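# Place the green block into the blue tray

## Task

Move the green block so it ends up inside the blue tray. The tray sits in a zone normally off-limits to robots, but entering it is permitted here. The task fails if the robot falls over or finishes leaning, or if anything is knocked or placed outside the work area.

## Robot and tools

ROBOT. A Rainbow Robotics RB-Y1: a two-wheel differential base with two rear casters, a folding torso (ankle, knee, hip) with a yaw joint, a head with a head_camera, and two 7-joint arms. Each arm ends in a parallel gripper with a wrist camera (left_wrist_camera, right_wrist_camera) whose case sticks out sideways and can collide. The base is 0.58 m wide. It extends 0.10 m in front of the wheel axle and 0.57 m behind it, sweeps a 0.58 m radius circle when spinning in place, and cannot move sideways.

FRAMES. Base frame: origin on the floor between the drive wheels, x forward, y left, z up, metres. The chest, left_hand and right_hand readings are in this frame. A hand point lies midway between the finger pads, 0.03 m short of the tips. The fingers point along the hand's -z axis and close along its x axis. Odometry (base_odometry) is the base frame as it was at scene start. It only counts wheel turns, so slip and bumps distort it. Heading is in rad, positive to the left.

move. Runs one action; with no action it just reports state and images. Action keys:
- base: one object {x_m_s, turn_rad_s, for_s}. Velocities are relative to the robot and applied for for_s seconds, after which the base stops. x_m_s is forward speed in m/s, 0.005 to 1.5 either sign, or 0. turn_rad_s is left turn rate in rad/s, 0.02 to 1.509 either sign, or 0. for_s runs 0.1 to 5. Omitted values are 0. Acceleration is about 0.4 m/s² (turns 0.5 rad/s²), so distance is roughly speed × time. It is not a destination.
- joints: one object naming any joints, each an absolute target. Angles are in rad and grippers in m of opening (0 to 0.1). Torso: torso_squat_rad 0..1.2, torso_shift_rad -0.3..0.6, torso_pitch_rad -0.2..1.4 (positive bows forward), torso_yaw_rad -1.5..1.5 (positive left; raise both arms outward ≥0.2 rad first). Combined torso limits also apply, e.g. squat+shift ≤ 1.52. Arms: shoulder_pitch (negative swings forward/up), shoulder_roll (left positive 0..3.141, right negative -3.141..0 lifts outward), shoulder_yaw, elbow (-2.617..0.01, negative bends), forearm_roll, wrist_pitch, hand_roll. Head: head_pan_rad ±0.523 (positive left), head_tilt_rad -0.35..1.57 (positive down).
- target: one hand only, an absolute pose in the base frame: side ("left" or "right"), x, y, z in m (-3..3), and quat_wxyz as the hand lines print it. It is converted once to joint angles, so the path curves; break long moves into short steps. It cannot be combined with base or joints, and it is refused while an earlier move is still running.
- min_time_s: 0.1 to 8 s, the minimum duration for arm, head and torso motions.
- contact_limits: per-gripper current cap in mA, 200 to 672.5 (starts at 672.5). It persists until changed and softens grip force.
Other arguments: cameras is a list drawn from head_camera, left_wrist_camera, right_wrist_camera, all. blocking defaults to true, which waits for everything to settle; false returns within about 0.5 s while motion continues. Any unknown key invalidates the call. An out-of-range value causes a refusal, and after a refusal or an unplanned stop the later calls in that reply are skipped.

wait(seconds 0..10, cameras) lets time pass, returning early once running moves settle. stop(cameras) brakes every running motion. zoom_image(camera, region [x0,y0,x1,y1] pixels, at most 504×504) magnifies the latest image from that camera. read_manual gives licence texts only. finished_scene(scene 1) ends the scene for good. The block must stay in the tray with no robot support.

RESULTS. move reports "done" or the worst status. Hand status is "reached" (within 10 mm and 2°), "short" with the error, or "refused" with a reason. Joint status words: off_target means it rested away from the target and may still push. time_out means stopped for taking too long, often because something blocks it. contact_stop applies to the torso only. limit_stop_at_<name> means a built-in guard stopped it, with nothing pushing. not_followed means the arm-collision check withheld the command. stopped means you braked it. torque_fault means a 10 s halt after joint overload. limit_stop_at_motor_heat means a heat halt. on_its_own lists things the robot did unprompted. Base "done" only means the velocity was sent; the base may have been blocked. wheel_motors_off=1 means the wheels cut out for 2 s after stalling. lidar_m gives 12 ranges in 30° sectors counter-clockwise from straight ahead, seen at 0.23 m height; "-" means nothing seen. motor_effort is wheel effort in %; a wheel at rest normally reads under 30. Joint torques, external torques and wrist force/torque are raw and offset readings, useful only for spotting changes. A MOTOR HOT line appears at 65 °C; at 80 °C the arm brakes.

GRASPING. Command an opening at least 0.005 m narrower than the block; the gripper then often reports off_target, which is normal. Each arm is rated for 3 kg.

AVOID. Falling or leaning: bend or rise slowly, especially with arms reaching forward, with a load, or while driving. Drive slowly near furniture, which the base does not detect, and keep the upper body clear of table edges. Do not let the arms hit or squeeze each other; about 0.5 rad of outward shoulder roll keeps them apart. Do not drop the block from height, slam it, shove heavy or fixed items, or push anything out of the work area. Release the block only once it is at rest inside the tray.

Each tool is called after "Request:" as name(argument=value, ...) on one line, values as JSON.

## Session

Request:
move(cameras=["all"])

Scene clock: 0.00 s.
Joint torques (N m): no reading
External joint torques (N m): no reading
Motor temperatures (°C): left_arm=[31 34 34 32 35 36 37] | right_arm=[34 34 29 33 37 33 35]
Wrist force (N): no reading
Wrist torque (N m): no reading
Wrist force, peak (N): no reading
base_odometry: x=+0.000 y=+0.000 heading=+0.000
lidar_m: 3.04 2.79 2.65 1.90 1.75 2.33 2.35 2.31 2.47 2.50 1.99 2.59
base_status: not commanded
joint_positions: torso_squat_rad=+0.350 torso_shift_rad=+0.000 torso_pitch_rad=+0.000 torso_yaw_rad=+0.000 left_shoulder_pitch_rad=-0.047 left_shoulder_roll_rad=+0.022 left_shoulder_yaw_rad=+0.021 left_elbow_rad=-0.133 left_forearm_roll_rad=-0.011 left_wrist_pitch_rad=-0.049 left_hand_roll_rad=+0.014 left_gripper_m=+0.101 right_shoulder_pitch_rad=-0.020 right_shoulder_roll_rad=-0.027 right_shoulder_yaw_rad=+0.035 right_elbow_rad=-0.114 right_forearm_roll_rad=+0.036 right_wrist_pitch_rad=+0.048 right_hand_roll_rad=+0.006 right_gripper_m=+0.100 head_pan_rad=+0.000 head_tilt_rad=+0.400
joint_status: not commanded
wheel_motors_off: 0
motor_effort: left_wheel=+0 right_wheel=+2
chest: x=-0.2280 y=-0.0002 z=+1.2475 quat_wxyz=(+1.000, +0.000, +0.000, +0.000) (m; base frame)
left_hand: x=-0.1178 y=+0.2361 z=+0.5713 quat_wxyz=(+0.993, +0.010, -0.114, +0.003) (m; base frame)
right_hand: x=-0.1692 y=-0.2396 z=+0.5649 quat_wxyz=(+0.998, -0.015, -0.042, +0.042) (m; base frame)
pictures: head_camera, left_wrist_camera, right_wrist_camera
Images, in order (width x height): head_camera 896x504, left_wrist_camera 644x364, right_wrist_camera 644x364.

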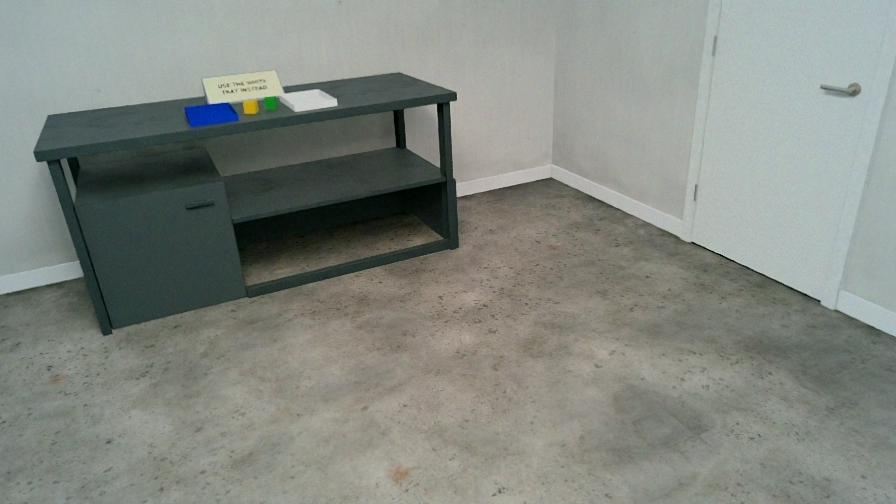

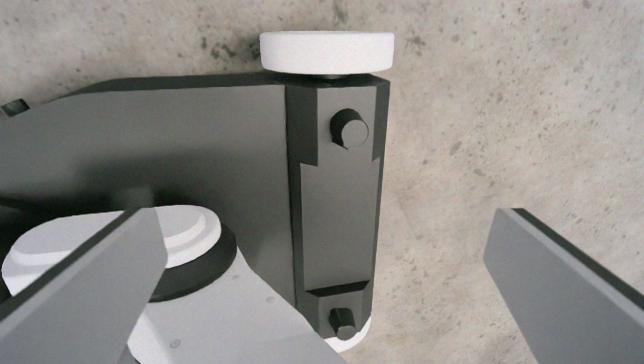

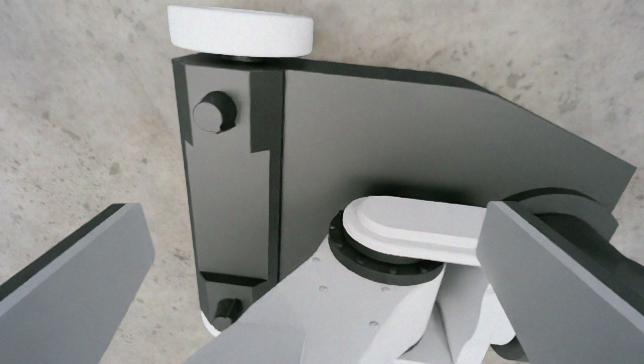

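Request:
zoom_image(camera="head_camera", region=[160, 40, 384, 166])

Scaled by 2.250 from the camera's 896x504 image, which has a finer 1280x720 frame.

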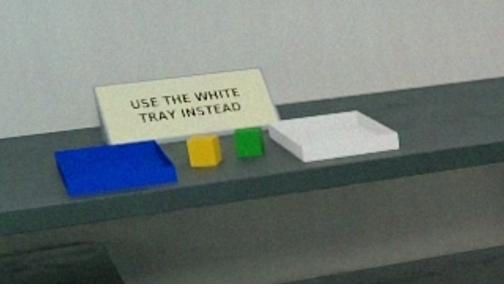

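Request:
move(base={"turn_rad_s": 0.3, "for_s": 0.57}, cameras=[])

Request:
move(base={"x_m_s": 0.8, "for_s": 2.8}, joints={"left_shoulder_pitch_rad": 0.2, "left_shoulder_roll_rad": 0.25, "left_elbow_rad": -2.1, "head_tilt_rad": 0.6}, cameras=["head_camera"])

Scene clock: 9.23 s.
Joint torques (N m): left_arm=[-3.77 0.33 -0.09 -1.28 0.26 -0.62 0.04] | right_arm=[-1.96 -0.65 -0.58 -0.53 0.05 -0.42 0.07]
External joint torques (N m): left_arm=[-0.87 -0.45 -0.12 -0.46 0.25 -0.08 0.05] | right_arm=[-0.05 0.6 -0.54 -0.47 0.02 -0.2 0.06]
Wrist force (N): left_arm=[-5.3 -3.9 -9.8] | right_arm=[2.0 -3.8 -6.5]
Wrist torque (N m): left_arm=[0.21 -0.44 -0.12] | right_arm=[0.47 -0.18 -0.15]
Wrist force, peak (N): left_arm=[-5.5 -4.6 -10.3] | right_arm=[2.1 -4.3 -7.0]
move: done
base_odometry: x=+0.000 y=+0.000 heading=+0.160
lidar_m: 2.81 2.80 2.17 1.77 1.90 2.48 2.32 2.31 2.64 2.46 2.00 2.78
base_status: done (sent for 0.57 of 0.57 s)
joint_positions: torso_squat_rad=+0.350 torso_shift_rad=+0.000 torso_pitch_rad=+0.000 torso_yaw_rad=+0.000 left_shoulder_pitch_rad=-0.047 left_shoulder_roll_rad=+0.022 left_shoulder_yaw_rad=+0.021 left_elbow_rad=-0.133 left_forearm_roll_rad=-0.011 left_wrist_pitch_rad=-0.049 left_hand_roll_rad=+0.014 left_gripper_m=+0.101 right_shoulder_pitch_rad=-0.020 right_shoulder_roll_rad=-0.027 right_shoulder_yaw_rad=+0.035 right_elbow_rad=-0.114 right_forearm_roll_rad=+0.036 right_wrist_pitch_rad=+0.048 right_hand_roll_rad=+0.006 right_gripper_m=+0.100 head_pan_rad=+0.000 head_tilt_rad=+0.400
joint_status: not commanded
wheel_motors_off: 0
motor_effort: left_wheel=-8(20) right_wheel=+10(29)
chest: x=-0.2280 y=-0.0002 z=+1.2475 quat_wxyz=(+1.000, +0.000, +0.000, +0.000) (m; base frame)
left_hand: x=-0.1178 y=+0.2361 z=+0.5713 quat_wxyz=(+0.993, +0.010, -0.114, +0.003) (m; base frame)
right_hand: x=-0.1692 y=-0.2396 z=+0.5649 quat_wxyz=(+0.998, -0.015, -0.042, +0.042) (m; base frame)
pictures: none
No camera images: "cameras" was empty.

Scene clock: 14.47 s.
Joint torques (N m): left_arm=[-8.06 3.71 3.13 -9.89 0.03 -1.82 0.13] | right_arm=[-1.33 -0.73 -0.79 -0.14 -0.05 -0.44 0.05]
External joint torques (N m): left_arm=[-0.45 0.07 0.32 -0.12 -0.04 -0.14 0.18] | right_arm=[0.58 0.52 -0.76 -0.07 -0.08 -0.22 0.05]
Wrist force (N): left_arm=[-9.9 -5.0 -2.3] | right_arm=[1.8 -3.9 -6.6]
Wrist torque (N m): left_arm=[0.38 -0.71 -0.09] | right_arm=[0.48 -0.23 -0.14]
Wrist force, peak (N): left_arm=[-10.3 -3.8 -8.8] | right_arm=[2.4 -4.3 -6.9]
move: done
base_odometry: x=+2.212 y=+0.355 heading=+0.159
lidar_m: 1.28 0.97 0.81 1.21 2.45 2.84 4.48 3.85 2.00 1.79 1.76 0.88
base_status: done (sent for 2.8 of 2.8 s)
joint_positions: torso_squat_rad=+0.350 torso_shift_rad=+0.000 torso_pitch_rad=+0.000 torso_yaw_rad=+0.000 left_shoulder_pitch_rad=+0.200 left_shoulder_roll_rad=+0.250 left_shoulder_yaw_rad=+0.021 left_elbow_rad=-2.100 left_forearm_roll_rad=-0.011 left_wrist_pitch_rad=-0.049 left_hand_roll_rad=+0.014 left_gripper_m=+0.101 right_shoulder_pitch_rad=-0.020 right_shoulder_roll_rad=-0.027 right_shoulder_yaw_rad=+0.035 right_elbow_rad=-0.114 right_forearm_roll_rad=+0.036 right_wrist_pitch_rad=+0.048 right_hand_roll_rad=+0.006 right_gripper_m=+0.100 head_pan_rad=+0.000 head_tilt_rad=+0.600
joint_status: all done
wheel_motors_off: 0
motor_effort: left_wheel=-2(36) right_wheel=+3(35)
chest: x=-0.2280 y=-0.0002 z=+1.2475 quat_wxyz=(+1.000, +0.000, +0.000, +0.000) (m; base frame)
left_hand: x=+0.2139 y=+0.2718 z=+1.1989 quat_wxyz=(+0.554, +0.087, -0.822, -0.094) (m; base frame)
right_hand: x=-0.1690 y=-0.2396 z=+0.5649 quat_wxyz=(+0.998, -0.015, -0.042, +0.042) (m; base frame)
pictures: head_camera
Images, in order (width x height): head_camera 896x504.

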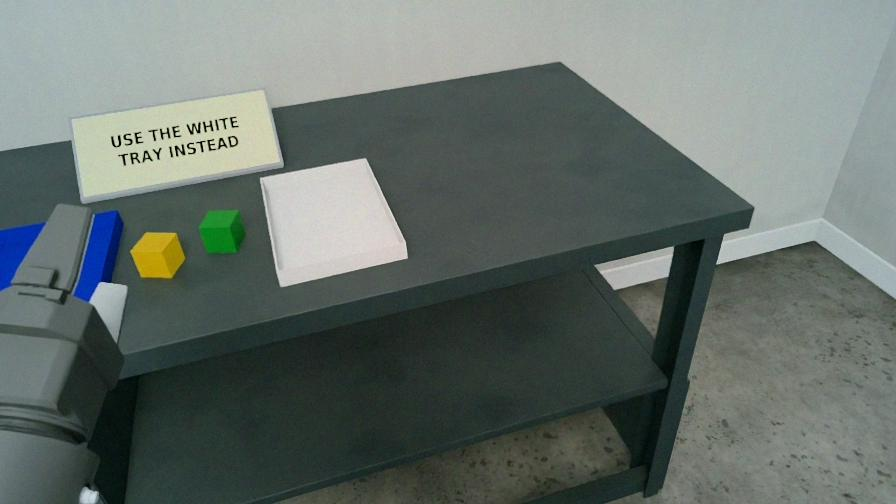

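Request:
move(base={"turn_rad_s": 0.4, "for_s": 0.92}, joints={"left_shoulder_roll_rad": 0.6, "left_shoulder_pitch_rad": 0.4}, cameras=["head_camera"])

Scene clock: 19.40 s.
Joint torques (N m): left_arm=[-5.44 7.81 6.26 -9.28 0.17 -1.95 -0.18] | right_arm=[-1.67 -0.74 -0.81 -0.44 0.01 -0.43 0.09]
External joint torques (N m): left_arm=[-0.62 0.31 0.11 -0.62 0.04 -0.39 -0.15] | right_arm=[0.24 0.51 -0.77 -0.38 -0.02 -0.21 0.09]
Wrist force (N): left_arm=[-9.0 -7.6 -3.6] | right_arm=[2.0 -3.9 -6.6]
Wrist torque (N m): left_arm=[0.56 -0.68 -0.11] | right_arm=[0.48 -0.19 -0.14]
Wrist force, peak (N): left_arm=[-10.4 -7.4 -2.8] | right_arm=[2.0 -4.2 -6.9]
move: done
base_odometry: x=+2.211 y=+0.355 heading=+0.532
lidar_m: 1.30 0.80 1.02 2.43 2.59 4.38 4.48 2.01 1.81 1.77 0.88 1.03
base_status: done (sent for 0.93 of 0.93 s)
joint_positions: torso_squat_rad=+0.350 torso_shift_rad=+0.000 torso_pitch_rad=+0.000 torso_yaw_rad=+0.000 left_shoulder_pitch_rad=+0.400 left_shoulder_roll_rad=+0.600 left_shoulder_yaw_rad=+0.021 left_elbow_rad=-2.100 left_forearm_roll_rad=-0.011 left_wrist_pitch_rad=-0.049 left_hand_roll_rad=+0.014 left_gripper_m=+0.101 right_shoulder_pitch_rad=-0.020 right_shoulder_roll_rad=-0.027 right_shoulder_yaw_rad=+0.035 right_elbow_rad=-0.114 right_forearm_roll_rad=+0.036 right_wrist_pitch_rad=+0.048 right_hand_roll_rad=+0.006 right_gripper_m=+0.100 head_pan_rad=+0.000 head_tilt_rad=+0.600
joint_status: all done
wheel_motors_off: 0
motor_effort: left_wheel=+2(42) right_wheel=+13(41)
chest: x=-0.2280 y=-0.0002 z=+1.2475 quat_wxyz=(+1.000, +0.000, +0.000, +0.000) (m; base frame)
left_hand: x=+0.1793 y=+0.3147 z=+1.1283 quat_wxyz=(+0.618, +0.155, -0.730, -0.246) (m; base frame)
right_hand: x=-0.1691 y=-0.2396 z=+0.5649 quat_wxyz=(+0.998, -0.015, -0.042, +0.042) (m; base frame)
pictures: head_camera
Images, in order (width x height): head_camera 896x504.

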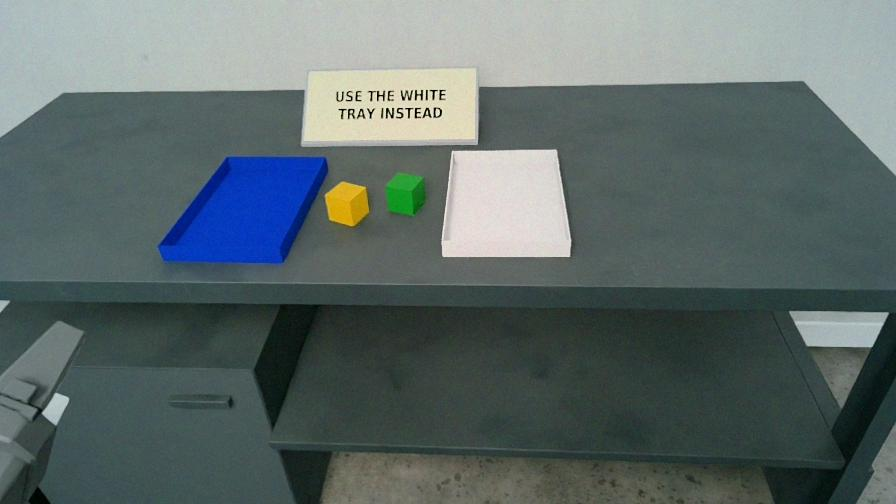

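Request:
zoom_image(camera="head_camera", region=[300, 140, 460, 230])

Scaled by 3.150 from the camera's 896x504 image, which has a finer 1280x720 frame.

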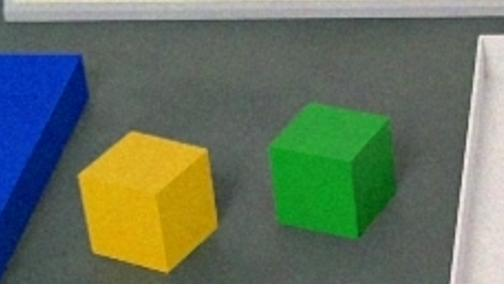

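Request:
move(joints={"torso_pitch_rad": 0.4, "torso_shift_rad": 0.1, "head_tilt_rad": 0.45}, cameras=[])

Request:
move(target={"side": "left", "x": 0.4, "y": 0.2, "z": 1.12, "quat_wxyz": [0.985, 0, 0, -0.17]}, cameras=["head_camera", "left_wrist_camera"])

Scene clock: 29.73 s.
Joint torques (N m): left_arm=[0.97 6.24 5.19 -8.84 0.04 -2.09 0.14] | right_arm=[8.53 -0.57 -0.89 3.67 -0.08 0.44 0.02]
External joint torques (N m): left_arm=[-0.82 -0.12 -0.19 -0.7 -0.07 -0.47 0.18] | right_arm=[-0.8 0.51 -0.71 -0.46 -0.01 -0.13 0.03]
Wrist force (N): left_arm=[-9.2 -6.7 -5.3] | right_arm=[4.1 -4.2 -6.5]
Wrist torque (N m): left_arm=[0.49 -0.66 -0.13] | right_arm=[0.49 -0.08 -0.13]
Wrist force, peak (N): left_arm=[-9.5 -7.4 -5.8] | right_arm=[4.3 -4.4 -6.6]
move: done
base_odometry: x=+2.212 y=+0.355 heading=+0.532
lidar_m: 1.30 0.79 1.02 2.44 2.60 4.39 4.47 2.02 1.82 1.77 0.88 1.03
base_status: not commanded
joint_positions: torso_squat_rad=+0.350 torso_shift_rad=+0.100 torso_pitch_rad=+0.400 torso_yaw_rad=+0.000 left_shoulder_pitch_rad=+0.400 left_shoulder_roll_rad=+0.600 left_shoulder_yaw_rad=+0.021 left_elbow_rad=-2.100 left_forearm_roll_rad=-0.011 left_wrist_pitch_rad=-0.049 left_hand_roll_rad=+0.014 left_gripper_m=+0.101 right_shoulder_pitch_rad=-0.020 right_shoulder_roll_rad=-0.027 right_shoulder_yaw_rad=+0.035 right_elbow_rad=-0.114 right_forearm_roll_rad=+0.036 right_wrist_pitch_rad=+0.048 right_hand_roll_rad=+0.006 right_gripper_m=+0.100 head_pan_rad=+0.000 head_tilt_rad=+0.450
joint_status: all done
wheel_motors_off: 0
motor_effort: left_wheel=+2(6) right_wheel=+13(16)
chest: x=-0.0419 y=-0.0002 z=+1.2198 quat_wxyz=(+0.980, +0.000, +0.199, +0.000) (m; base frame)
left_hand: x=+0.2868 y=+0.3148 z=+0.9515 quat_wxyz=(+0.751, +0.103, -0.593, -0.272) (m; base frame)
right_hand: x=-0.2535 y=-0.2396 z=+0.5681 quat_wxyz=(+0.987, -0.006, +0.157, +0.044) (m; base frame)
pictures: none
No camera images: "cameras" was empty.

Scene clock: 32.27 s.
Joint torques (N m): left_arm=[-18.47 7.9 8.43 -1.42 0.04 -0.47 -0.3] | right_arm=[8.48 -0.81 -0.86 3.64 0 0.4 0.04]
External joint torques (N m): left_arm=[0.25 -0.95 -0.94 0.06 0.02 -0.38 -0.3] | right_arm=[-0.85 0.26 -0.67 -0.49 0.07 -0.17 0.05]
Wrist force (N): left_arm=[-3.9 -4.0 -9.9] | right_arm=[4.4 -4.2 -6.6]
Wrist torque (N m): left_arm=[0.29 -0.43 -0.21] | right_arm=[0.51 -0.05 -0.14]
Wrist force, peak (N): left_arm=[-9.9 -3.7 -8.6] | right_arm=[4.4 -4.1 -6.8]
move: done
base_odometry: x=+2.212 y=+0.355 heading=+0.532
lidar_m: 1.30 0.80 1.00 2.42 2.60 4.40 4.47 2.00 1.81 1.77 0.87 1.03
base_status: not commanded
joint_positions: torso_squat_rad=+0.350 torso_shift_rad=+0.100 torso_pitch_rad=+0.400 torso_yaw_rad=+0.000 left_shoulder_pitch_rad=-1.510 left_shoulder_roll_rad=+1.045 left_shoulder_yaw_rad=-0.661 left_elbow_rad=-1.608 left_forearm_roll_rad=+1.435 left_wrist_pitch_rad=+1.919 left_hand_roll_rad=+0.545 left_gripper_m=+0.101 right_shoulder_pitch_rad=-0.020 right_shoulder_roll_rad=-0.027 right_shoulder_yaw_rad=+0.035 right_elbow_rad=-0.114 right_forearm_roll_rad=+0.036 right_wrist_pitch_rad=+0.048 right_hand_roll_rad=+0.006 right_gripper_m=+0.100 head_pan_rad=+0.000 head_tilt_rad=+0.450
joint_status: all done
wheel_motors_off: 0
motor_effort: left_wheel=+1(5) right_wheel=+14(16)
chest: x=-0.0418 y=-0.0002 z=+1.2198 quat_wxyz=(+0.980, +0.000, +0.199, +0.000) (m; base frame)
left_hand: x=+0.4001 y=+0.2005 z=+1.1205 quat_wxyz=(+0.986, -0.001, -0.003, -0.169) (m; base frame)
left_hand_status: reached (checked arc, planned for 1.6 s): 1 mm and 0.4 deg off.
right_hand: x=-0.2535 y=-0.2396 z=+0.5681 quat_wxyz=(+0.987, -0.006, +0.157, +0.044) (m; base frame)
pictures: head_camera, left_wrist_camera
Images, in order (width x height): head_camera 896x504, left_wrist_camera 644x364.

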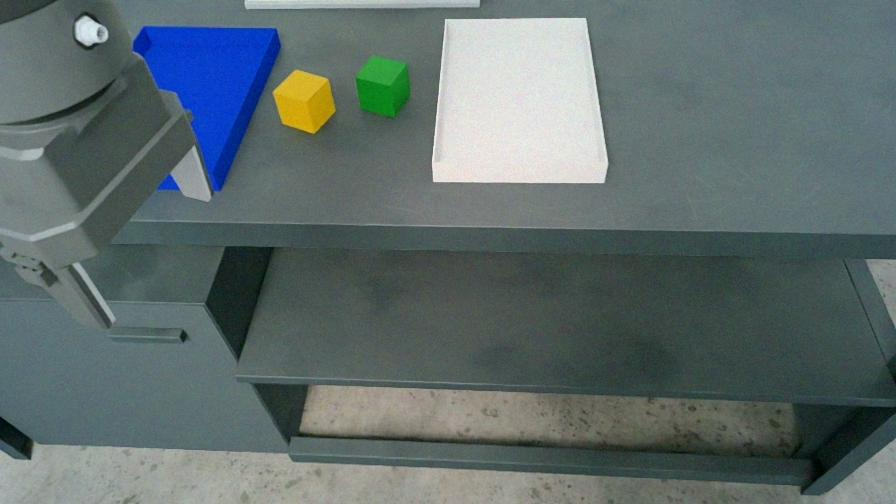

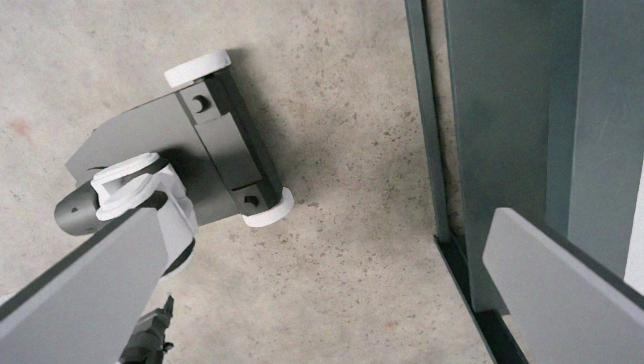

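Request:
zoom_image(camera="head_camera", region=[0, 20, 440, 340])

Scaled by 1.145 from the camera's 896x504 image, which has a finer 1280x720 frame.

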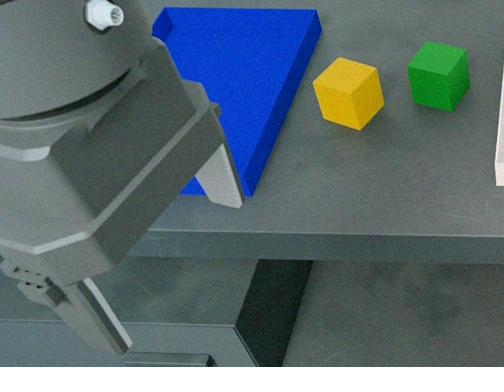

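Request:
move(base={"x_m_s": 0.35, "for_s": 0.87}, cameras=[])

Request:
move(target={"side": "left", "x": 0.495, "y": 0.08, "z": 1.08, "quat_wxyz": [0.985, 0, 0, -0.17]}, cameras=["head_camera", "left_wrist_camera"])

Scene clock: 36.80 s.
Joint torques (N m): left_arm=[-18.6 8.19 8.28 -1.4 0.22 -0.48 -0.24] | right_arm=[8.89 -0.29 -0.9 3.86 -0.04 0.39 0.08]
External joint torques (N m): left_arm=[0.12 -0.66 -1.09 0.09 0.2 -0.4 -0.24] | right_arm=[-0.45 0.79 -0.71 -0.28 0.03 -0.18 0.09]
Wrist force (N): left_arm=[-4.1 -4.1 -9.7] | right_arm=[4.3 -4.3 -6.5]
Wrist torque (N m): left_arm=[0.27 -0.41 -0.19] | right_arm=[0.51 -0.05 -0.13]
Wrist force, peak (N): left_arm=[-4.4 -4.5 -10.4] | right_arm=[4.6 -4.2 -6.7]
move: done
base_odometry: x=+2.470 y=+0.508 heading=+0.532
lidar_m: 1.00 0.56 0.55 2.41 2.68 4.36 4.77 2.25 1.84 1.80 0.72 1.02
base_status: done (sent for 0.87 of 0.87 s)
joint_positions: torso_squat_rad=+0.350 torso_shift_rad=+0.100 torso_pitch_rad=+0.400 torso_yaw_rad=+0.000 left_shoulder_pitch_rad=-1.510 left_shoulder_roll_rad=+1.045 left_shoulder_yaw_rad=-0.661 left_elbow_rad=-1.608 left_forearm_roll_rad=+1.435 left_wrist_pitch_rad=+1.919 left_hand_roll_rad=+0.545 left_gripper_m=+0.101 right_shoulder_pitch_rad=-0.020 right_shoulder_roll_rad=-0.027 right_shoulder_yaw_rad=+0.035 right_elbow_rad=-0.114 right_forearm_roll_rad=+0.036 right_wrist_pitch_rad=+0.048 right_hand_roll_rad=+0.006 right_gripper_m=+0.100 head_pan_rad=+0.000 head_tilt_rad=+0.450
joint_status: not commanded
wheel_motors_off: 0
motor_effort: left_wheel=+5(31) right_wheel=-2(36)
chest: x=-0.0417 y=-0.0002 z=+1.2198 quat_wxyz=(+0.980, +0.000, +0.199, +0.000) (m; base frame)
left_hand: x=+0.4002 y=+0.2005 z=+1.1203 quat_wxyz=(+0.986, -0.001, -0.003, -0.169) (m; base frame)
right_hand: x=-0.2534 y=-0.2396 z=+0.5681 quat_wxyz=(+0.987, -0.006, +0.157, +0.044) (m; base frame)
pictures: none
No camera images: "cameras" was empty.

Scene clock: 38.50 s.
Joint torques (N m): left_arm=[-24.07 8.17 4.61 -2.49 0.06 -0.25 0.22] | right_arm=[8.92 -0.4 -0.82 3.82 -0.02 0.39 0.06]
External joint torques (N m): left_arm=[0.26 0.35 -0.84 0.77 0.04 -0.15 0.22] | right_arm=[-0.41 0.68 -0.63 -0.31 0.04 -0.18 0.08]
Wrist force (N): left_arm=[-3.9 -3.4 -10.1] | right_arm=[4.2 -4.2 -6.6]
Wrist torque (N m): left_arm=[0.20 -0.41 -0.09] | right_arm=[0.49 -0.06 -0.13]
Wrist force, peak (N): left_arm=[-4.2 -4.2 -10.5] | right_arm=[4.5 -4.4 -6.7]
move: done
base_odometry: x=+2.470 y=+0.508 heading=+0.532
lidar_m: 0.99 0.56 0.55 2.40 2.69 4.37 4.76 2.25 1.84 1.82 0.73 1.02
base_status: not commanded
joint_positions: torso_squat_rad=+0.350 torso_shift_rad=+0.100 torso_pitch_rad=+0.400 torso_yaw_rad=+0.000 left_shoulder_pitch_rad=-1.847 left_shoulder_roll_rad=+0.482 left_shoulder_yaw_rad=-0.837 left_elbow_rad=-0.682 left_forearm_roll_rad=+1.196 left_wrist_pitch_rad=+1.731 left_hand_roll_rad=+0.257 left_gripper_m=+0.101 right_shoulder_pitch_rad=-0.020 right_shoulder_roll_rad=-0.027 right_shoulder_yaw_rad=+0.035 right_elbow_rad=-0.114 right_forearm_roll_rad=+0.036 right_wrist_pitch_rad=+0.048 right_hand_roll_rad=+0.006 right_gripper_m=+0.100 head_pan_rad=+0.000 head_tilt_rad=+0.450
joint_status: all done
wheel_motors_off: 0
motor_effort: left_wheel=+2(6) right_wheel=-2(6)
chest: x=-0.0418 y=-0.0002 z=+1.2198 quat_wxyz=(+0.980, +0.000, +0.199, +0.000) (m; base frame)
left_hand: x=+0.4942 y=+0.0800 z=+1.0802 quat_wxyz=(+0.985, +0.000, -0.004, -0.170) (m; base frame)
left_hand_status: reached (checked arc, planned for 1.1 s): 1 mm and 0.5 deg off.
right_hand: x=-0.2535 y=-0.2396 z=+0.5681 quat_wxyz=(+0.987, -0.006, +0.157, +0.044) (m; base frame)
pictures: head_camera, left_wrist_camera
Images, in order (width x height): head_camera 896x504, left_wrist_camera 644x364.

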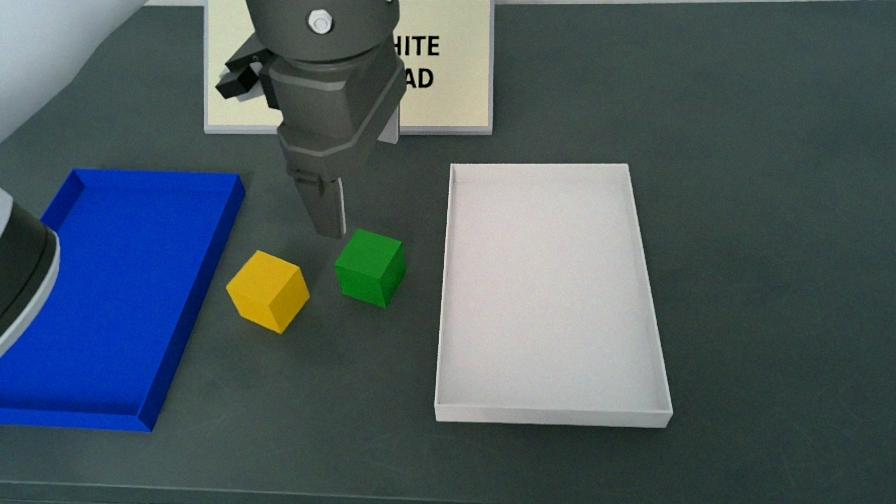

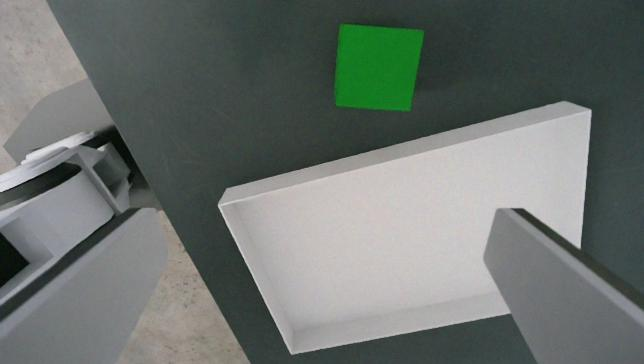

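Request:
zoom_image(camera="left_wrist_camera", region=[300, 0, 460, 120])

Scaled by 3.150 from the camera's 644x364 image, which has a finer 1265x715 frame.

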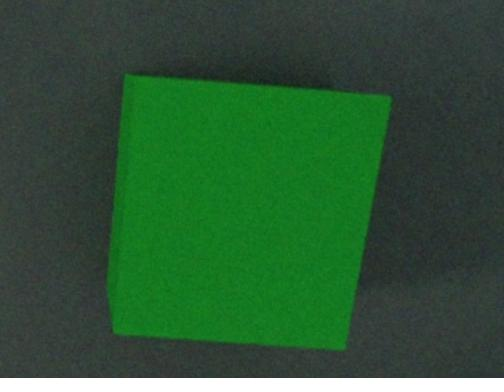

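Request:
move(target={"side": "left", "x": 0.534, "y": 0.1, "z": 1.02, "quat_wxyz": [0.981, 0, 0, -0.194]}, cameras=["left_wrist_camera", "head_camera"])

Scene clock: 43.90 s.
Joint torques (N m): left_arm=[-25.03 7.58 2.4 -3.4 0.1 -0.19 0.24] | right_arm=[8.58 -0.54 -0.76 3.74 -0.1 0.37 0.09]
External joint torques (N m): left_arm=[-0.08 -0.45 0.01 0.07 0.1 0.11 0.24] | right_arm=[-0.76 0.54 -0.57 -0.4 -0.04 -0.2 0.11]
Wrist force (N): left_arm=[-4.4 -3.6 -9.9] | right_arm=[4.3 -4.1 -6.7]
Wrist torque (N m): left_arm=[0.23 -0.41 -0.16] | right_arm=[0.48 -0.06 -0.13]
Wrist force, peak (N): left_arm=[-4.9 -3.9 -11.0] | right_arm=[4.5 -4.5 -6.6]
move: short
base_odometry: x=+2.470 y=+0.508 heading=+0.532
lidar_m: 1.00 0.56 0.56 2.41 2.70 4.36 4.77 2.26 1.85 1.82 0.73 1.02
base_status: not commanded
joint_positions: torso_squat_rad=+0.350 torso_shift_rad=+0.100 torso_pitch_rad=+0.400 torso_yaw_rad=+0.000 left_shoulder_pitch_rad=-1.854 left_shoulder_roll_rad=+0.348 left_shoulder_yaw_rad=-0.854 left_elbow_rad=-0.267 left_forearm_roll_rad=+1.144 left_wrist_pitch_rad=+1.444 left_hand_roll_rad=-0.046 left_gripper_m=+0.101 right_shoulder_pitch_rad=-0.020 right_shoulder_roll_rad=-0.027 right_shoulder_yaw_rad=+0.035 right_elbow_rad=-0.114 right_forearm_roll_rad=+0.036 right_wrist_pitch_rad=+0.048 right_hand_roll_rad=+0.006 right_gripper_m=+0.100 head_pan_rad=+0.000 head_tilt_rad=+0.450
joint_status: all done
wheel_motors_off: 0
motor_effort: left_wheel=+2(6) right_wheel=-5(5)
chest: x=-0.0418 y=-0.0002 z=+1.2198 quat_wxyz=(+0.980, +0.000, +0.199, +0.000) (m; base frame)
left_hand: x=+0.5333 y=+0.1002 z=+1.0200 quat_wxyz=(+0.980, -0.001, -0.050, -0.194) (m; base frame)
left_hand_status: short (checked arc, as near as the solve gets, planned for 0.7 s): 1 mm and 5.8 deg off. The place is met; only the turn is off.
right_hand: x=-0.2535 y=-0.2396 z=+0.5681 quat_wxyz=(+0.987, -0.006, +0.157, +0.044) (m; base frame)
pictures: head_camera, left_wrist_camera
Images, in order (width x height): head_camera 896x504, left_wrist_camera 644x364.

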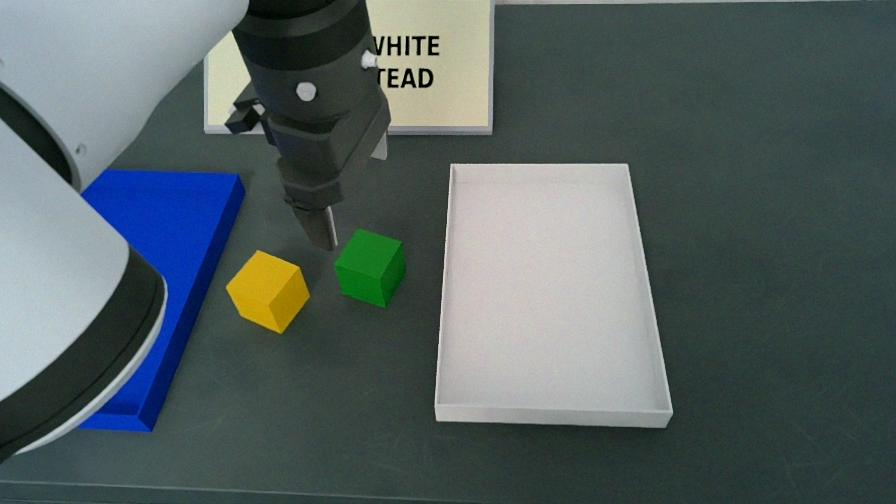

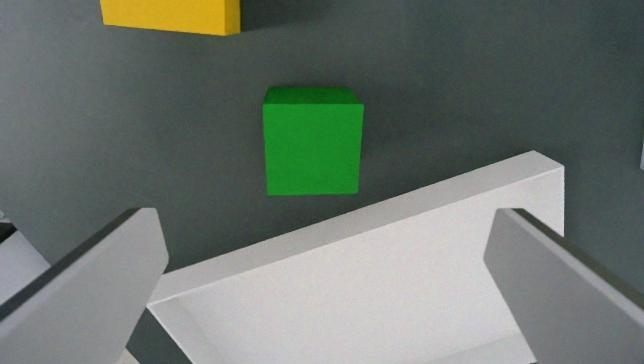

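Request:
move(base={"x_m_s": 0.2, "for_s": 0.5}, joints={"left_shoulder_pitch_rad": -1.510, "left_shoulder_roll_rad": 1.045, "left_shoulder_yaw_rad": -0.661, "left_elbow_rad": -1.608, "left_forearm_roll_rad": 1.435, "left_wrist_pitch_rad": 1.919, "left_hand_roll_rad": 0.545}, cameras=[])

Request:
move(target={"side": "left", "x": 0.437, "y": 0.102, "z": 1.02, "quat_wxyz": [0.981, 0, 0, -0.194]}, cameras=["left_wrist_camera", "head_camera"])

Scene clock: 50.07 s.
Joint torques (N m): left_arm=[-18.92 8.41 9.24 -2.08 0 -0.54 0.01] | right_arm=[9.07 -0.39 -1.07 3.59 -0.14 0.39 0.09]
External joint torques (N m): left_arm=[-0.2 -0.44 -0.13 -0.59 -0.02 -0.46 0.01] | right_arm=[-0.26 0.69 -0.88 -0.54 -0.07 -0.18 0.11]
Wrist force (N): left_arm=[-3.7 -4.4 -10.2] | right_arm=[4.3 -4.3 -6.7]
Wrist torque (N m): left_arm=[0.34 -0.40 -0.21] | right_arm=[0.52 -0.05 -0.14]
Wrist force, peak (N): left_arm=[-5.1 -5.1 -10.6] | right_arm=[4.7 -4.6 -6.6]
move: done
base_odometry: x=+2.557 y=+0.558 heading=+0.533
lidar_m: 0.90 0.55 0.48 2.40 2.72 4.33 4.87 2.34 1.83 0.69 0.72 0.92
base_status: done (sent for 0.5 of 0.5 s)
joint_positions: torso_squat_rad=+0.350 torso_shift_rad=+0.100 torso_pitch_rad=+0.400 torso_yaw_rad=+0.000 left_shoulder_pitch_rad=-1.510 left_shoulder_roll_rad=+1.045 left_shoulder_yaw_rad=-0.661 left_elbow_rad=-1.608 left_forearm_roll_rad=+1.435 left_wrist_pitch_rad=+1.919 left_hand_roll_rad=+0.545 left_gripper_m=+0.101 right_shoulder_pitch_rad=-0.020 right_shoulder_roll_rad=-0.027 right_shoulder_yaw_rad=+0.035 right_elbow_rad=-0.114 right_forearm_roll_rad=+0.036 right_wrist_pitch_rad=+0.048 right_hand_roll_rad=+0.006 right_gripper_m=+0.100 head_pan_rad=+0.000 head_tilt_rad=+0.450
joint_status: all done
wheel_motors_off: 0
motor_effort: left_wheel=+4(21) right_wheel=-5(15)
chest: x=-0.0417 y=-0.0002 z=+1.2198 quat_wxyz=(+0.980, +0.000, +0.199, +0.000) (m; base frame)
left_hand: x=+0.4002 y=+0.2007 z=+1.1203 quat_wxyz=(+0.986, -0.001, -0.003, -0.169) (m; base frame)
right_hand: x=-0.2535 y=-0.2396 z=+0.5681 quat_wxyz=(+0.987, -0.006, +0.157, +0.044) (m; base frame)
pictures: none
No camera images: "cameras" was empty.

Scene clock: 51.80 s.
Joint torques (N m): left_arm=[-22.41 7.95 8.3 -2.7 0.3 0.07 -0.13] | right_arm=[8.87 -0.57 -1.08 3.73 -0.12 0.28 0.08]
External joint torques (N m): left_arm=[-0.78 0.78 -0.32 0.44 0.28 0.15 -0.13] | right_arm=[-0.46 0.51 -0.9 -0.41 -0.05 -0.29 0.1]
Wrist force (N): left_arm=[-3.5 -3.7 -9.9] | right_arm=[4.3 -4.1 -6.3]
Wrist torque (N m): left_arm=[0.26 -0.33 -0.14] | right_arm=[0.48 -0.06 -0.13]
Wrist force, peak (N): left_arm=[-3.6 -5.0 -10.8] | right_arm=[4.3 -4.4 -6.7]
move: done
base_odometry: x=+2.557 y=+0.558 heading=+0.533
lidar_m: 0.90 0.54 0.49 2.40 2.73 4.35 4.87 2.34 1.84 0.70 0.73 0.92
base_status: not commanded
joint_positions: torso_squat_rad=+0.350 torso_shift_rad=+0.100 torso_pitch_rad=+0.400 torso_yaw_rad=+0.000 left_shoulder_pitch_rad=-1.545 left_shoulder_roll_rad=+0.680 left_shoulder_yaw_rad=-0.841 left_elbow_rad=-1.276 left_forearm_roll_rad=+1.211 left_wrist_pitch_rad=+1.725 left_hand_roll_rad=+0.485 left_gripper_m=+0.101 right_shoulder_pitch_rad=-0.020 right_shoulder_roll_rad=-0.027 right_shoulder_yaw_rad=+0.035 right_elbow_rad=-0.114 right_forearm_roll_rad=+0.036 right_wrist_pitch_rad=+0.048 right_hand_roll_rad=+0.006 right_gripper_m=+0.100 head_pan_rad=+0.000 head_tilt_rad=+0.450
joint_status: all done
wheel_motors_off: 0
motor_effort: left_wheel=+1(7) right_wheel=-5(6)
chest: x=-0.0418 y=-0.0002 z=+1.2198 quat_wxyz=(+0.980, +0.000, +0.199, +0.000) (m; base frame)
left_hand: x=+0.4367 y=+0.1020 z=+1.0199 quat_wxyz=(+0.981, +0.000, +0.000, -0.194) (m; base frame)
left_hand_status: reached (checked arc, planned for 0.7 s): 0 mm and 0.0 deg off.
right_hand: x=-0.2535 y=-0.2395 z=+0.5681 quat_wxyz=(+0.987, -0.006, +0.157, +0.044) (m; base frame)
pictures: head_camera, left_wrist_camera
Images, in order (width x height): head_camera 896x504, left_wrist_camera 644x364.

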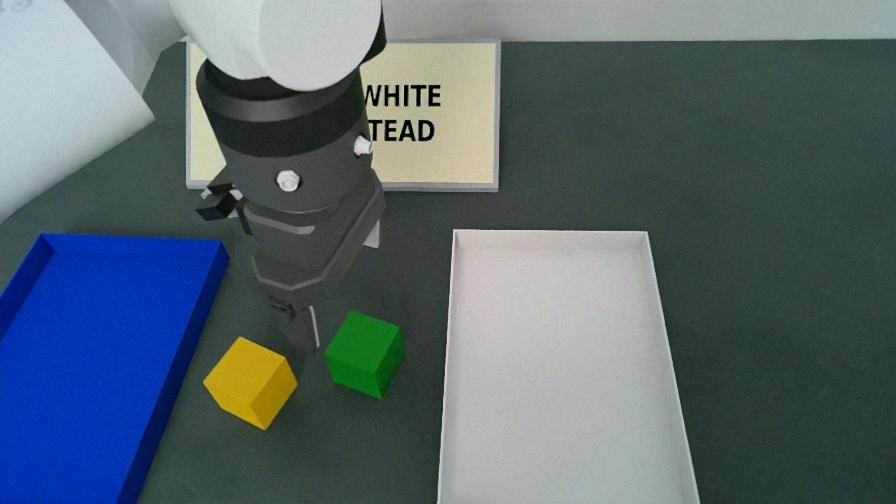

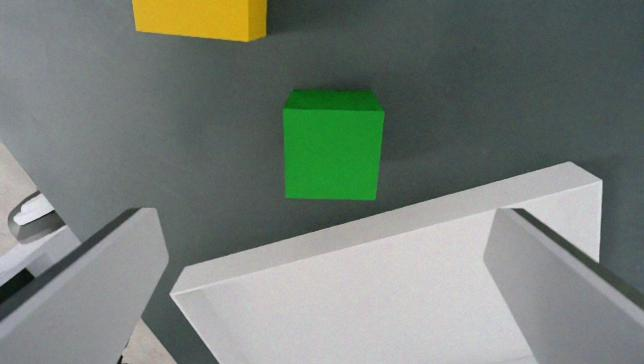

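Request:
move(target={"side": "left", "x": 0.441, "y": 0.098, "z": 0.955, "quat_wxyz": [0.978, 0, 0, -0.2075]}, cameras=["left_wrist_camera", "head_camera"])

Scene clock: 54.10 s.
Joint torques (N m): left_arm=[-22.66 7.24 7.93 -3.63 0.16 -0.19 0.02] | right_arm=[8.6 -0.55 -0.71 3.63 -0.04 0.44 0.08]
External joint torques (N m): left_arm=[-1.01 0.45 -0.07 -0.04 0.14 -0.1 0.02] | right_arm=[-0.73 0.53 -0.52 -0.51 0.02 -0.13 0.09]
Wrist force (N): left_arm=[-4.2 -3.7 -9.8] | right_arm=[4.3 -4.2 -6.4]
Wrist torque (N m): left_arm=[0.23 -0.42 -0.10] | right_arm=[0.50 -0.06 -0.13]
Wrist force, peak (N): left_arm=[-4.0 -4.0 -11.9] | right_arm=[4.5 -4.3 -6.6]
move: done
base_odometry: x=+2.557 y=+0.558 heading=+0.533
lidar_m: 0.90 0.54 0.49 2.41 2.73 4.34 4.87 2.34 1.84 0.69 0.71 0.91
base_status: not commanded
joint_positions: torso_squat_rad=+0.350 torso_shift_rad=+0.100 torso_pitch_rad=+0.400 torso_yaw_rad=+0.000 left_shoulder_pitch_rad=-1.474 left_shoulder_roll_rad=+0.603 left_shoulder_yaw_rad=-0.897 left_elbow_rad=-1.152 left_forearm_roll_rad=+1.138 left_wrist_pitch_rad=+1.585 left_hand_roll_rad=+0.398 left_gripper_m=+0.101 right_shoulder_pitch_rad=-0.020 right_shoulder_roll_rad=-0.027 right_shoulder_yaw_rad=+0.035 right_elbow_rad=-0.114 right_forearm_roll_rad=+0.036 right_wrist_pitch_rad=+0.048 right_hand_roll_rad=+0.006 right_gripper_m=+0.100 head_pan_rad=+0.000 head_tilt_rad=+0.450
joint_status: all done
wheel_motors_off: 0
motor_effort: left_wheel=+5(7) right_wheel=-5(6)
chest: x=-0.0418 y=-0.0002 z=+1.2198 quat_wxyz=(+0.980, +0.000, +0.199, +0.000) (m; base frame)
left_hand: x=+0.4409 y=+0.0980 z=+0.9549 quat_wxyz=(+0.978, +0.000, +0.000, -0.208) (m; base frame)
left_hand_status: reached (checked arc, planned for 0.4 s): 0 mm and 0.0 deg off.
right_hand: x=-0.2535 y=-0.2396 z=+0.5681 quat_wxyz=(+0.987, -0.006, +0.157, +0.044) (m; base frame)
pictures: head_camera, left_wrist_camera
Images, in order (width x height): head_camera 896x504, left_wrist_camera 644x364.

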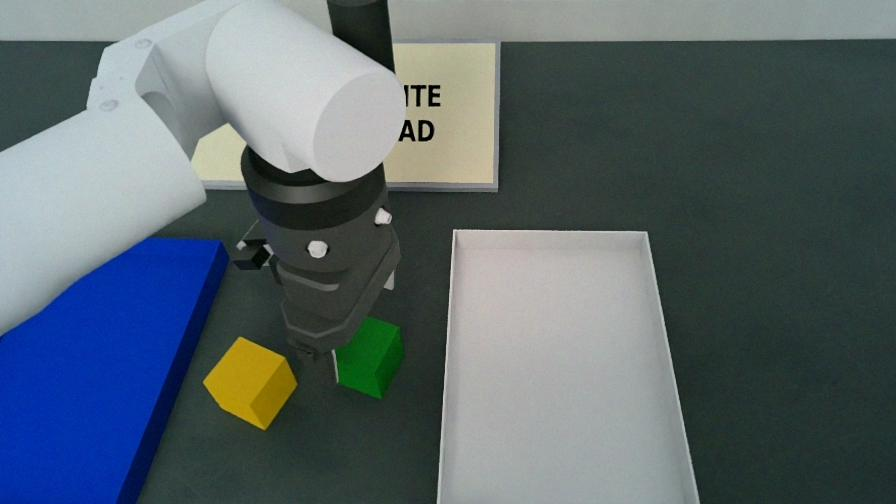

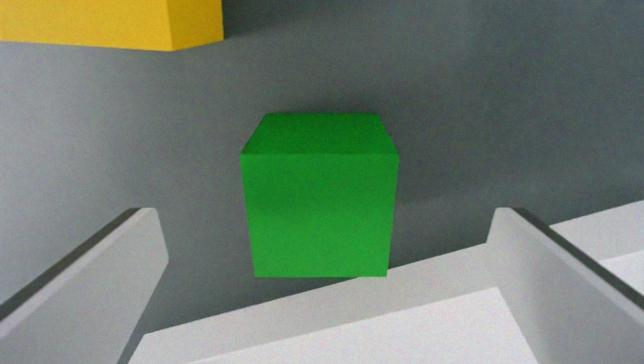

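Request:
move(target={"side": "left", "x": 0.4385, "y": 0.095, "z": 0.904, "quat_wxyz": [0.978, 0, 0, -0.2075]}, cameras=["left_wrist_camera"])

Request:
move(joints={"left_gripper_m": 0.035}, cameras=["left_wrist_camera", "head_camera"])

Scene clock: 56.43 s.
Joint torques (N m): left_arm=[-22.12 6.04 7.41 -4.08 0.2 0.03 -0.03] | right_arm=[8.49 -0.41 -1.17 3.7 -0.05 0.32 0.04]
External joint torques (N m): left_arm=[-0.69 -0.27 0.07 -0.27 0.18 0.12 -0.03] | right_arm=[-0.84 0.67 -0.98 -0.43 0.02 -0.25 0.06]
Wrist force (N): left_arm=[-3.5 -3.7 -9.9] | right_arm=[4.2 -4.4 -6.6]
Wrist torque (N m): left_arm=[0.24 -0.30 -0.13] | right_arm=[0.52 -0.07 -0.12]
Wrist force, peak (N): left_arm=[-4.0 -4.4 -11.7] | right_arm=[4.4 -4.5 -6.6]
move: done
base_odometry: x=+2.557 y=+0.558 heading=+0.533
lidar_m: 0.90 0.56 0.49 2.41 2.73 4.35 4.86 2.34 1.83 0.70 0.72 0.92
base_status: not commanded
joint_positions: torso_squat_rad=+0.350 torso_shift_rad=+0.100 torso_pitch_rad=+0.400 torso_yaw_rad=+0.000 left_shoulder_pitch_rad=-1.417 left_shoulder_roll_rad=+0.538 left_shoulder_yaw_rad=-0.936 left_elbow_rad=-1.051 left_forearm_roll_rad=+1.087 left_wrist_pitch_rad=+1.472 left_hand_roll_rad=+0.361 left_gripper_m=+0.101 right_shoulder_pitch_rad=-0.020 right_shoulder_roll_rad=-0.027 right_shoulder_yaw_rad=+0.035 right_elbow_rad=-0.114 right_forearm_roll_rad=+0.036 right_wrist_pitch_rad=+0.048 right_hand_roll_rad=+0.006 right_gripper_m=+0.100 head_pan_rad=+0.000 head_tilt_rad=+0.450
joint_status: all done
wheel_motors_off: 0
motor_effort: left_wheel=+5(6) right_wheel=-4(6)
chest: x=-0.0418 y=-0.0002 z=+1.2198 quat_wxyz=(+0.980, +0.000, +0.199, +0.000) (m; base frame)
left_hand: x=+0.4379 y=+0.0953 z=+0.9042 quat_wxyz=(+0.978, +0.000, -0.001, -0.208) (m; base frame)
left_hand_status: reached (checked arc, planned for 0.4 s): 1 mm and 0.1 deg off.
right_hand: x=-0.2535 y=-0.2396 z=+0.5681 quat_wxyz=(+0.987, -0.006, +0.157, +0.044) (m; base frame)
pictures: left_wrist_camera
Images, in order (width x height): left_wrist_camera 644x364.

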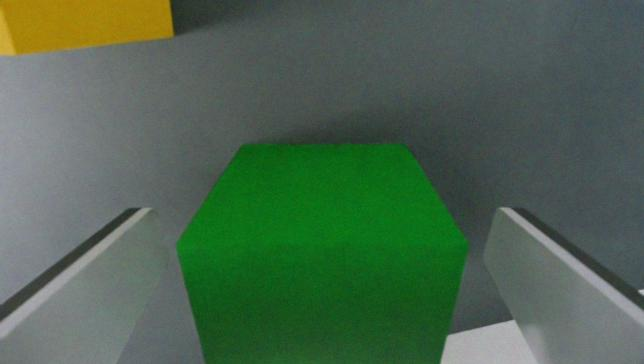

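Scene clock: 57.70 s.
Joint torques (N m): left_arm=[-22.04 6.29 6.71 -3.83 0.01 -0.11 0.08] | right_arm=[8.6 -0.45 -0.82 3.62 -0.04 0.32 0.13]
External joint torques (N m): left_arm=[-0.61 -0.02 -0.63 -0.01 0 -0.02 0.08] | right_arm=[-0.74 0.63 -0.64 -0.52 0.02 -0.25 0.15]
Wrist force (N): left_arm=[-3.6 -4.3 -10.5] | right_arm=[4.3 -4.3 -6.4]
Wrist torque (N m): left_arm=[0.28 -0.34 -0.10] | right_arm=[0.51 -0.05 -0.14]
Wrist force, peak (N): left_arm=[-3.8 -4.0 -11.4] | right_arm=[4.4 -4.3 -6.7]
move: off_target
base_odometry: x=+2.557 y=+0.558 heading=+0.533
lidar_m: 0.89 0.54 0.49 2.41 2.74 4.35 4.87 2.34 1.84 0.70 0.72 0.93
base_status: not commanded
joint_positions: torso_squat_rad=+0.350 torso_shift_rad=+0.100 torso_pitch_rad=+0.400 torso_yaw_rad=+0.000 left_shoulder_pitch_rad=-1.417 left_shoulder_roll_rad=+0.538 left_shoulder_yaw_rad=-0.936 left_elbow_rad=-1.051 left_forearm_roll_rad=+1.087 left_wrist_pitch_rad=+1.472 left_hand_roll_rad=+0.361 left_gripper_m=+0.050 right_shoulder_pitch_rad=-0.020 right_shoulder_roll_rad=-0.027 right_shoulder_yaw_rad=+0.035 right_elbow_rad=-0.114 right_forearm_roll_rad=+0.036 right_wrist_pitch_rad=+0.048 right_hand_roll_rad=+0.006 right_gripper_m=+0.100 head_pan_rad=+0.000 head_tilt_rad=+0.450
joint_status: left_gripper_m off_target (ended at +0.050, target +0.035)
wheel_motors_off: 0
motor_effort: left_wheel=+4(7) right_wheel=-5(6)
chest: x=-0.0418 y=-0.0002 z=+1.2198 quat_wxyz=(+0.980, +0.000, +0.199, +0.000) (m; base frame)
left_hand: x=+0.4379 y=+0.0953 z=+0.9042 quat_wxyz=(+0.978, +0.000, -0.001, -0.208) (m; base frame)
right_hand: x=-0.2535 y=-0.2396 z=+0.5681 quat_wxyz=(+0.987, -0.006, +0.157, +0.044) (m; base frame)
pictures: head_camera, left_wrist_camera
Images, in order (width x height): head_camera 896x504, left_wrist_camera 644x364.

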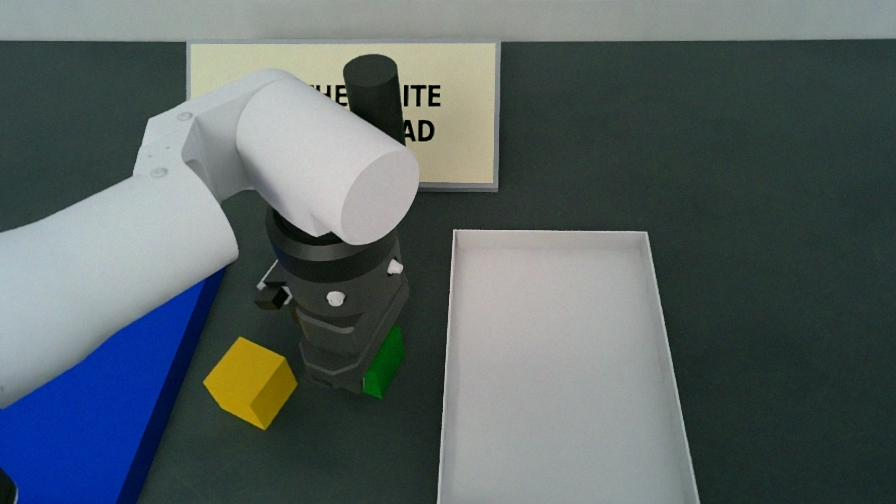

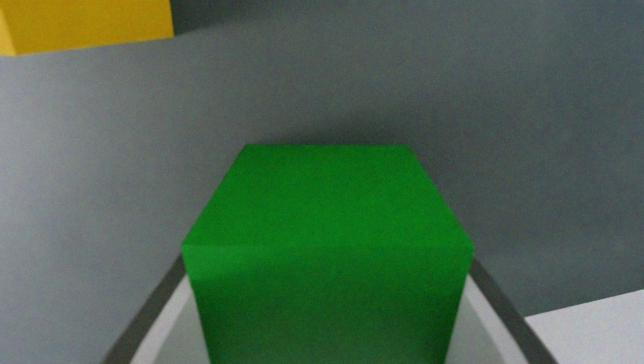

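Request:
move(target={"side": "left", "x": 0.4385, "y": 0.0953, "z": 1.0, "quat_wxyz": [0.978, 0, 0, -0.2075]}, cameras=[])

Request:
move(target={"side": "left", "x": 0.425, "y": 0.375, "z": 1.0, "quat_wxyz": [0.995, 0, 0, -0.1]}, cameras=["head_camera", "left_wrist_camera"])

Scene clock: 61.33 s.
Joint torques (N m): left_arm=[-21.33 6.02 8.2 -3.49 0.19 -0.51 -0.03] | right_arm=[8.55 -0.22 -0.96 3.68 -0.09 0.42 0.06]
External joint torques (N m): left_arm=[0.42 -0.96 -0.22 -0.16 0.17 -0.43 -0.03] | right_arm=[-0.78 0.86 -0.78 -0.46 -0.03 -0.15 0.08]
Wrist force (N): left_arm=[-4.1 -4.1 -10.5] | right_arm=[4.3 -4.3 -6.5]
Wrist torque (N m): left_arm=[0.27 -0.46 -0.23] | right_arm=[0.50 -0.06 -0.13]
Wrist force, peak (N): left_arm=[-4.6 -4.5 -12.6] | right_arm=[4.5 -4.4 -6.6]
move: done
base_odometry: x=+2.557 y=+0.558 heading=+0.533
lidar_m: 0.90 0.54 0.49 2.41 2.73 4.34 4.87 2.33 1.84 0.69 0.72 0.92
base_status: not commanded
joint_positions: torso_squat_rad=+0.350 torso_shift_rad=+0.100 torso_pitch_rad=+0.400 torso_yaw_rad=+0.000 left_shoulder_pitch_rad=-1.530 left_shoulder_roll_rad=+0.643 left_shoulder_yaw_rad=-0.862 left_elbow_rad=-1.230 left_forearm_roll_rad=+1.185 left_wrist_pitch_rad=+1.683 left_hand_roll_rad=+0.444 left_gripper_m=+0.050 right_shoulder_pitch_rad=-0.020 right_shoulder_roll_rad=-0.027 right_shoulder_yaw_rad=+0.035 right_elbow_rad=-0.114 right_forearm_roll_rad=+0.036 right_wrist_pitch_rad=+0.048 right_hand_roll_rad=+0.006 right_gripper_m=+0.100 head_pan_rad=+0.000 head_tilt_rad=+0.450
joint_status: all done
wheel_motors_off: 0
motor_effort: left_wheel=+3(7) right_wheel=-4(6)
chest: x=-0.0418 y=-0.0002 z=+1.2198 quat_wxyz=(+0.980, +0.000, +0.199, +0.000) (m; base frame)
left_hand: x=+0.4386 y=+0.0953 z=+1.0001 quat_wxyz=(+0.978, +0.000, +0.000, -0.208) (m; base frame)
left_hand_status: reached (checked arc, planned for 0.5 s): 0 mm and 0.0 deg off.
right_hand: x=-0.2535 y=-0.2396 z=+0.5681 quat_wxyz=(+0.987, -0.006, +0.157, +0.044) (m; base frame)
pictures: none
No camera images: "cameras" was empty.

Scene clock: 62.77 s.
Joint torques (N m): left_arm=[-17.58 13.52 9.32 -2.57 0.15 -0.56 0.21] | right_arm=[8.56 -0.62 -1.02 3.73 -0.04 0.42 0.08]
External joint torques (N m): left_arm=[-0.71 -0.78 0.18 -0.78 0.14 -0.45 0.21] | right_arm=[-0.77 0.46 -0.83 -0.4 0.03 -0.16 0.09]
Wrist force (N): left_arm=[-3.6 -3.7 -11.0] | right_arm=[4.2 -4.2 -6.5]
Wrist torque (N m): left_arm=[0.26 -0.37 -0.14] | right_arm=[0.51 -0.05 -0.14]
Wrist force, peak (N): left_arm=[-4.8 -3.2 -11.7] | right_arm=[4.7 -4.4 -6.4]
move: done
base_odometry: x=+2.557 y=+0.558 heading=+0.533
lidar_m: 0.90 0.54 0.49 2.40 2.73 4.35 4.87 2.34 1.85 0.70 0.72 0.92
base_status: not commanded
joint_positions: torso_squat_rad=+0.350 torso_shift_rad=+0.100 torso_pitch_rad=+0.400 torso_yaw_rad=+0.000 left_shoulder_pitch_rad=-1.183 left_shoulder_roll_rad=+1.218 left_shoulder_yaw_rad=-0.675 left_elbow_rad=-1.273 left_forearm_roll_rad=+1.354 left_wrist_pitch_rad=+1.560 left_hand_roll_rad=+0.111 left_gripper_m=+0.050 right_shoulder_pitch_rad=-0.020 right_shoulder_roll_rad=-0.027 right_shoulder_yaw_rad=+0.035 right_elbow_rad=-0.114 right_forearm_roll_rad=+0.036 right_wrist_pitch_rad=+0.048 right_hand_roll_rad=+0.006 right_gripper_m=+0.100 head_pan_rad=+0.000 head_tilt_rad=+0.450
joint_status: all done
wheel_motors_off: 0
motor_effort: left_wheel=+6(7) right_wheel=-6(7)
chest: x=-0.0418 y=-0.0001 z=+1.2198 quat_wxyz=(+0.980, +0.000, +0.199, +0.000) (m; base frame)
left_hand: x=+0.4242 y=+0.3752 z=+1.0001 quat_wxyz=(+0.995, +0.002, -0.002, -0.099) (m; base frame)
left_hand_status: reached (checked arc, planned for 0.9 s): 1 mm and 0.3 deg off.
right_hand: x=-0.2535 y=-0.2396 z=+0.5682 quat_wxyz=(+0.987, -0.006, +0.157, +0.044) (m; base frame)
pictures: head_camera, left_wrist_camera
Images, in order (width x height): head_camera 896x504, left_wrist_camera 644x364.

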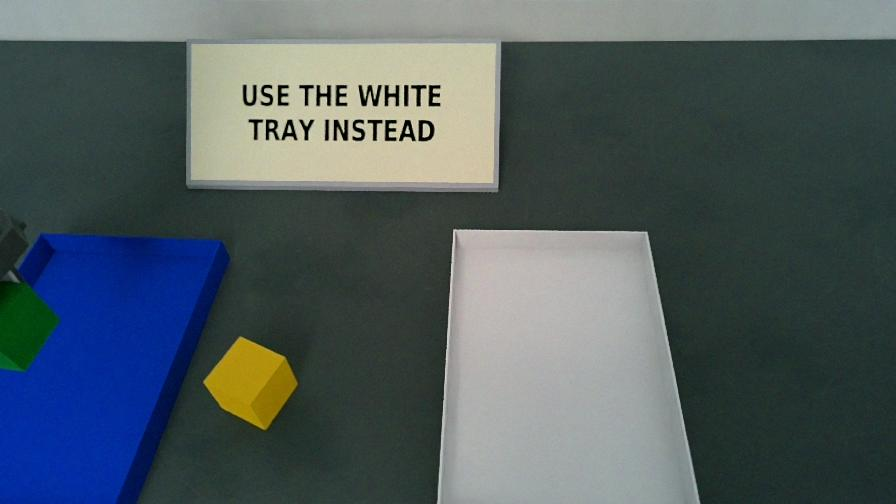

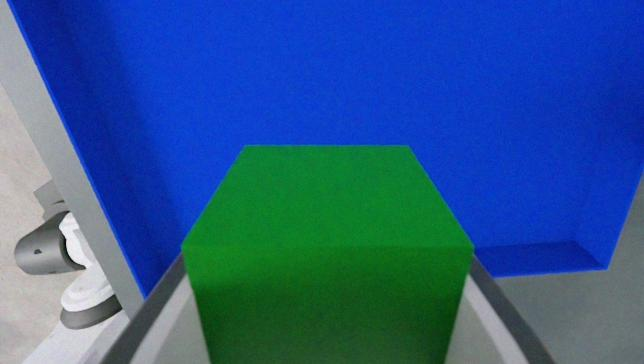

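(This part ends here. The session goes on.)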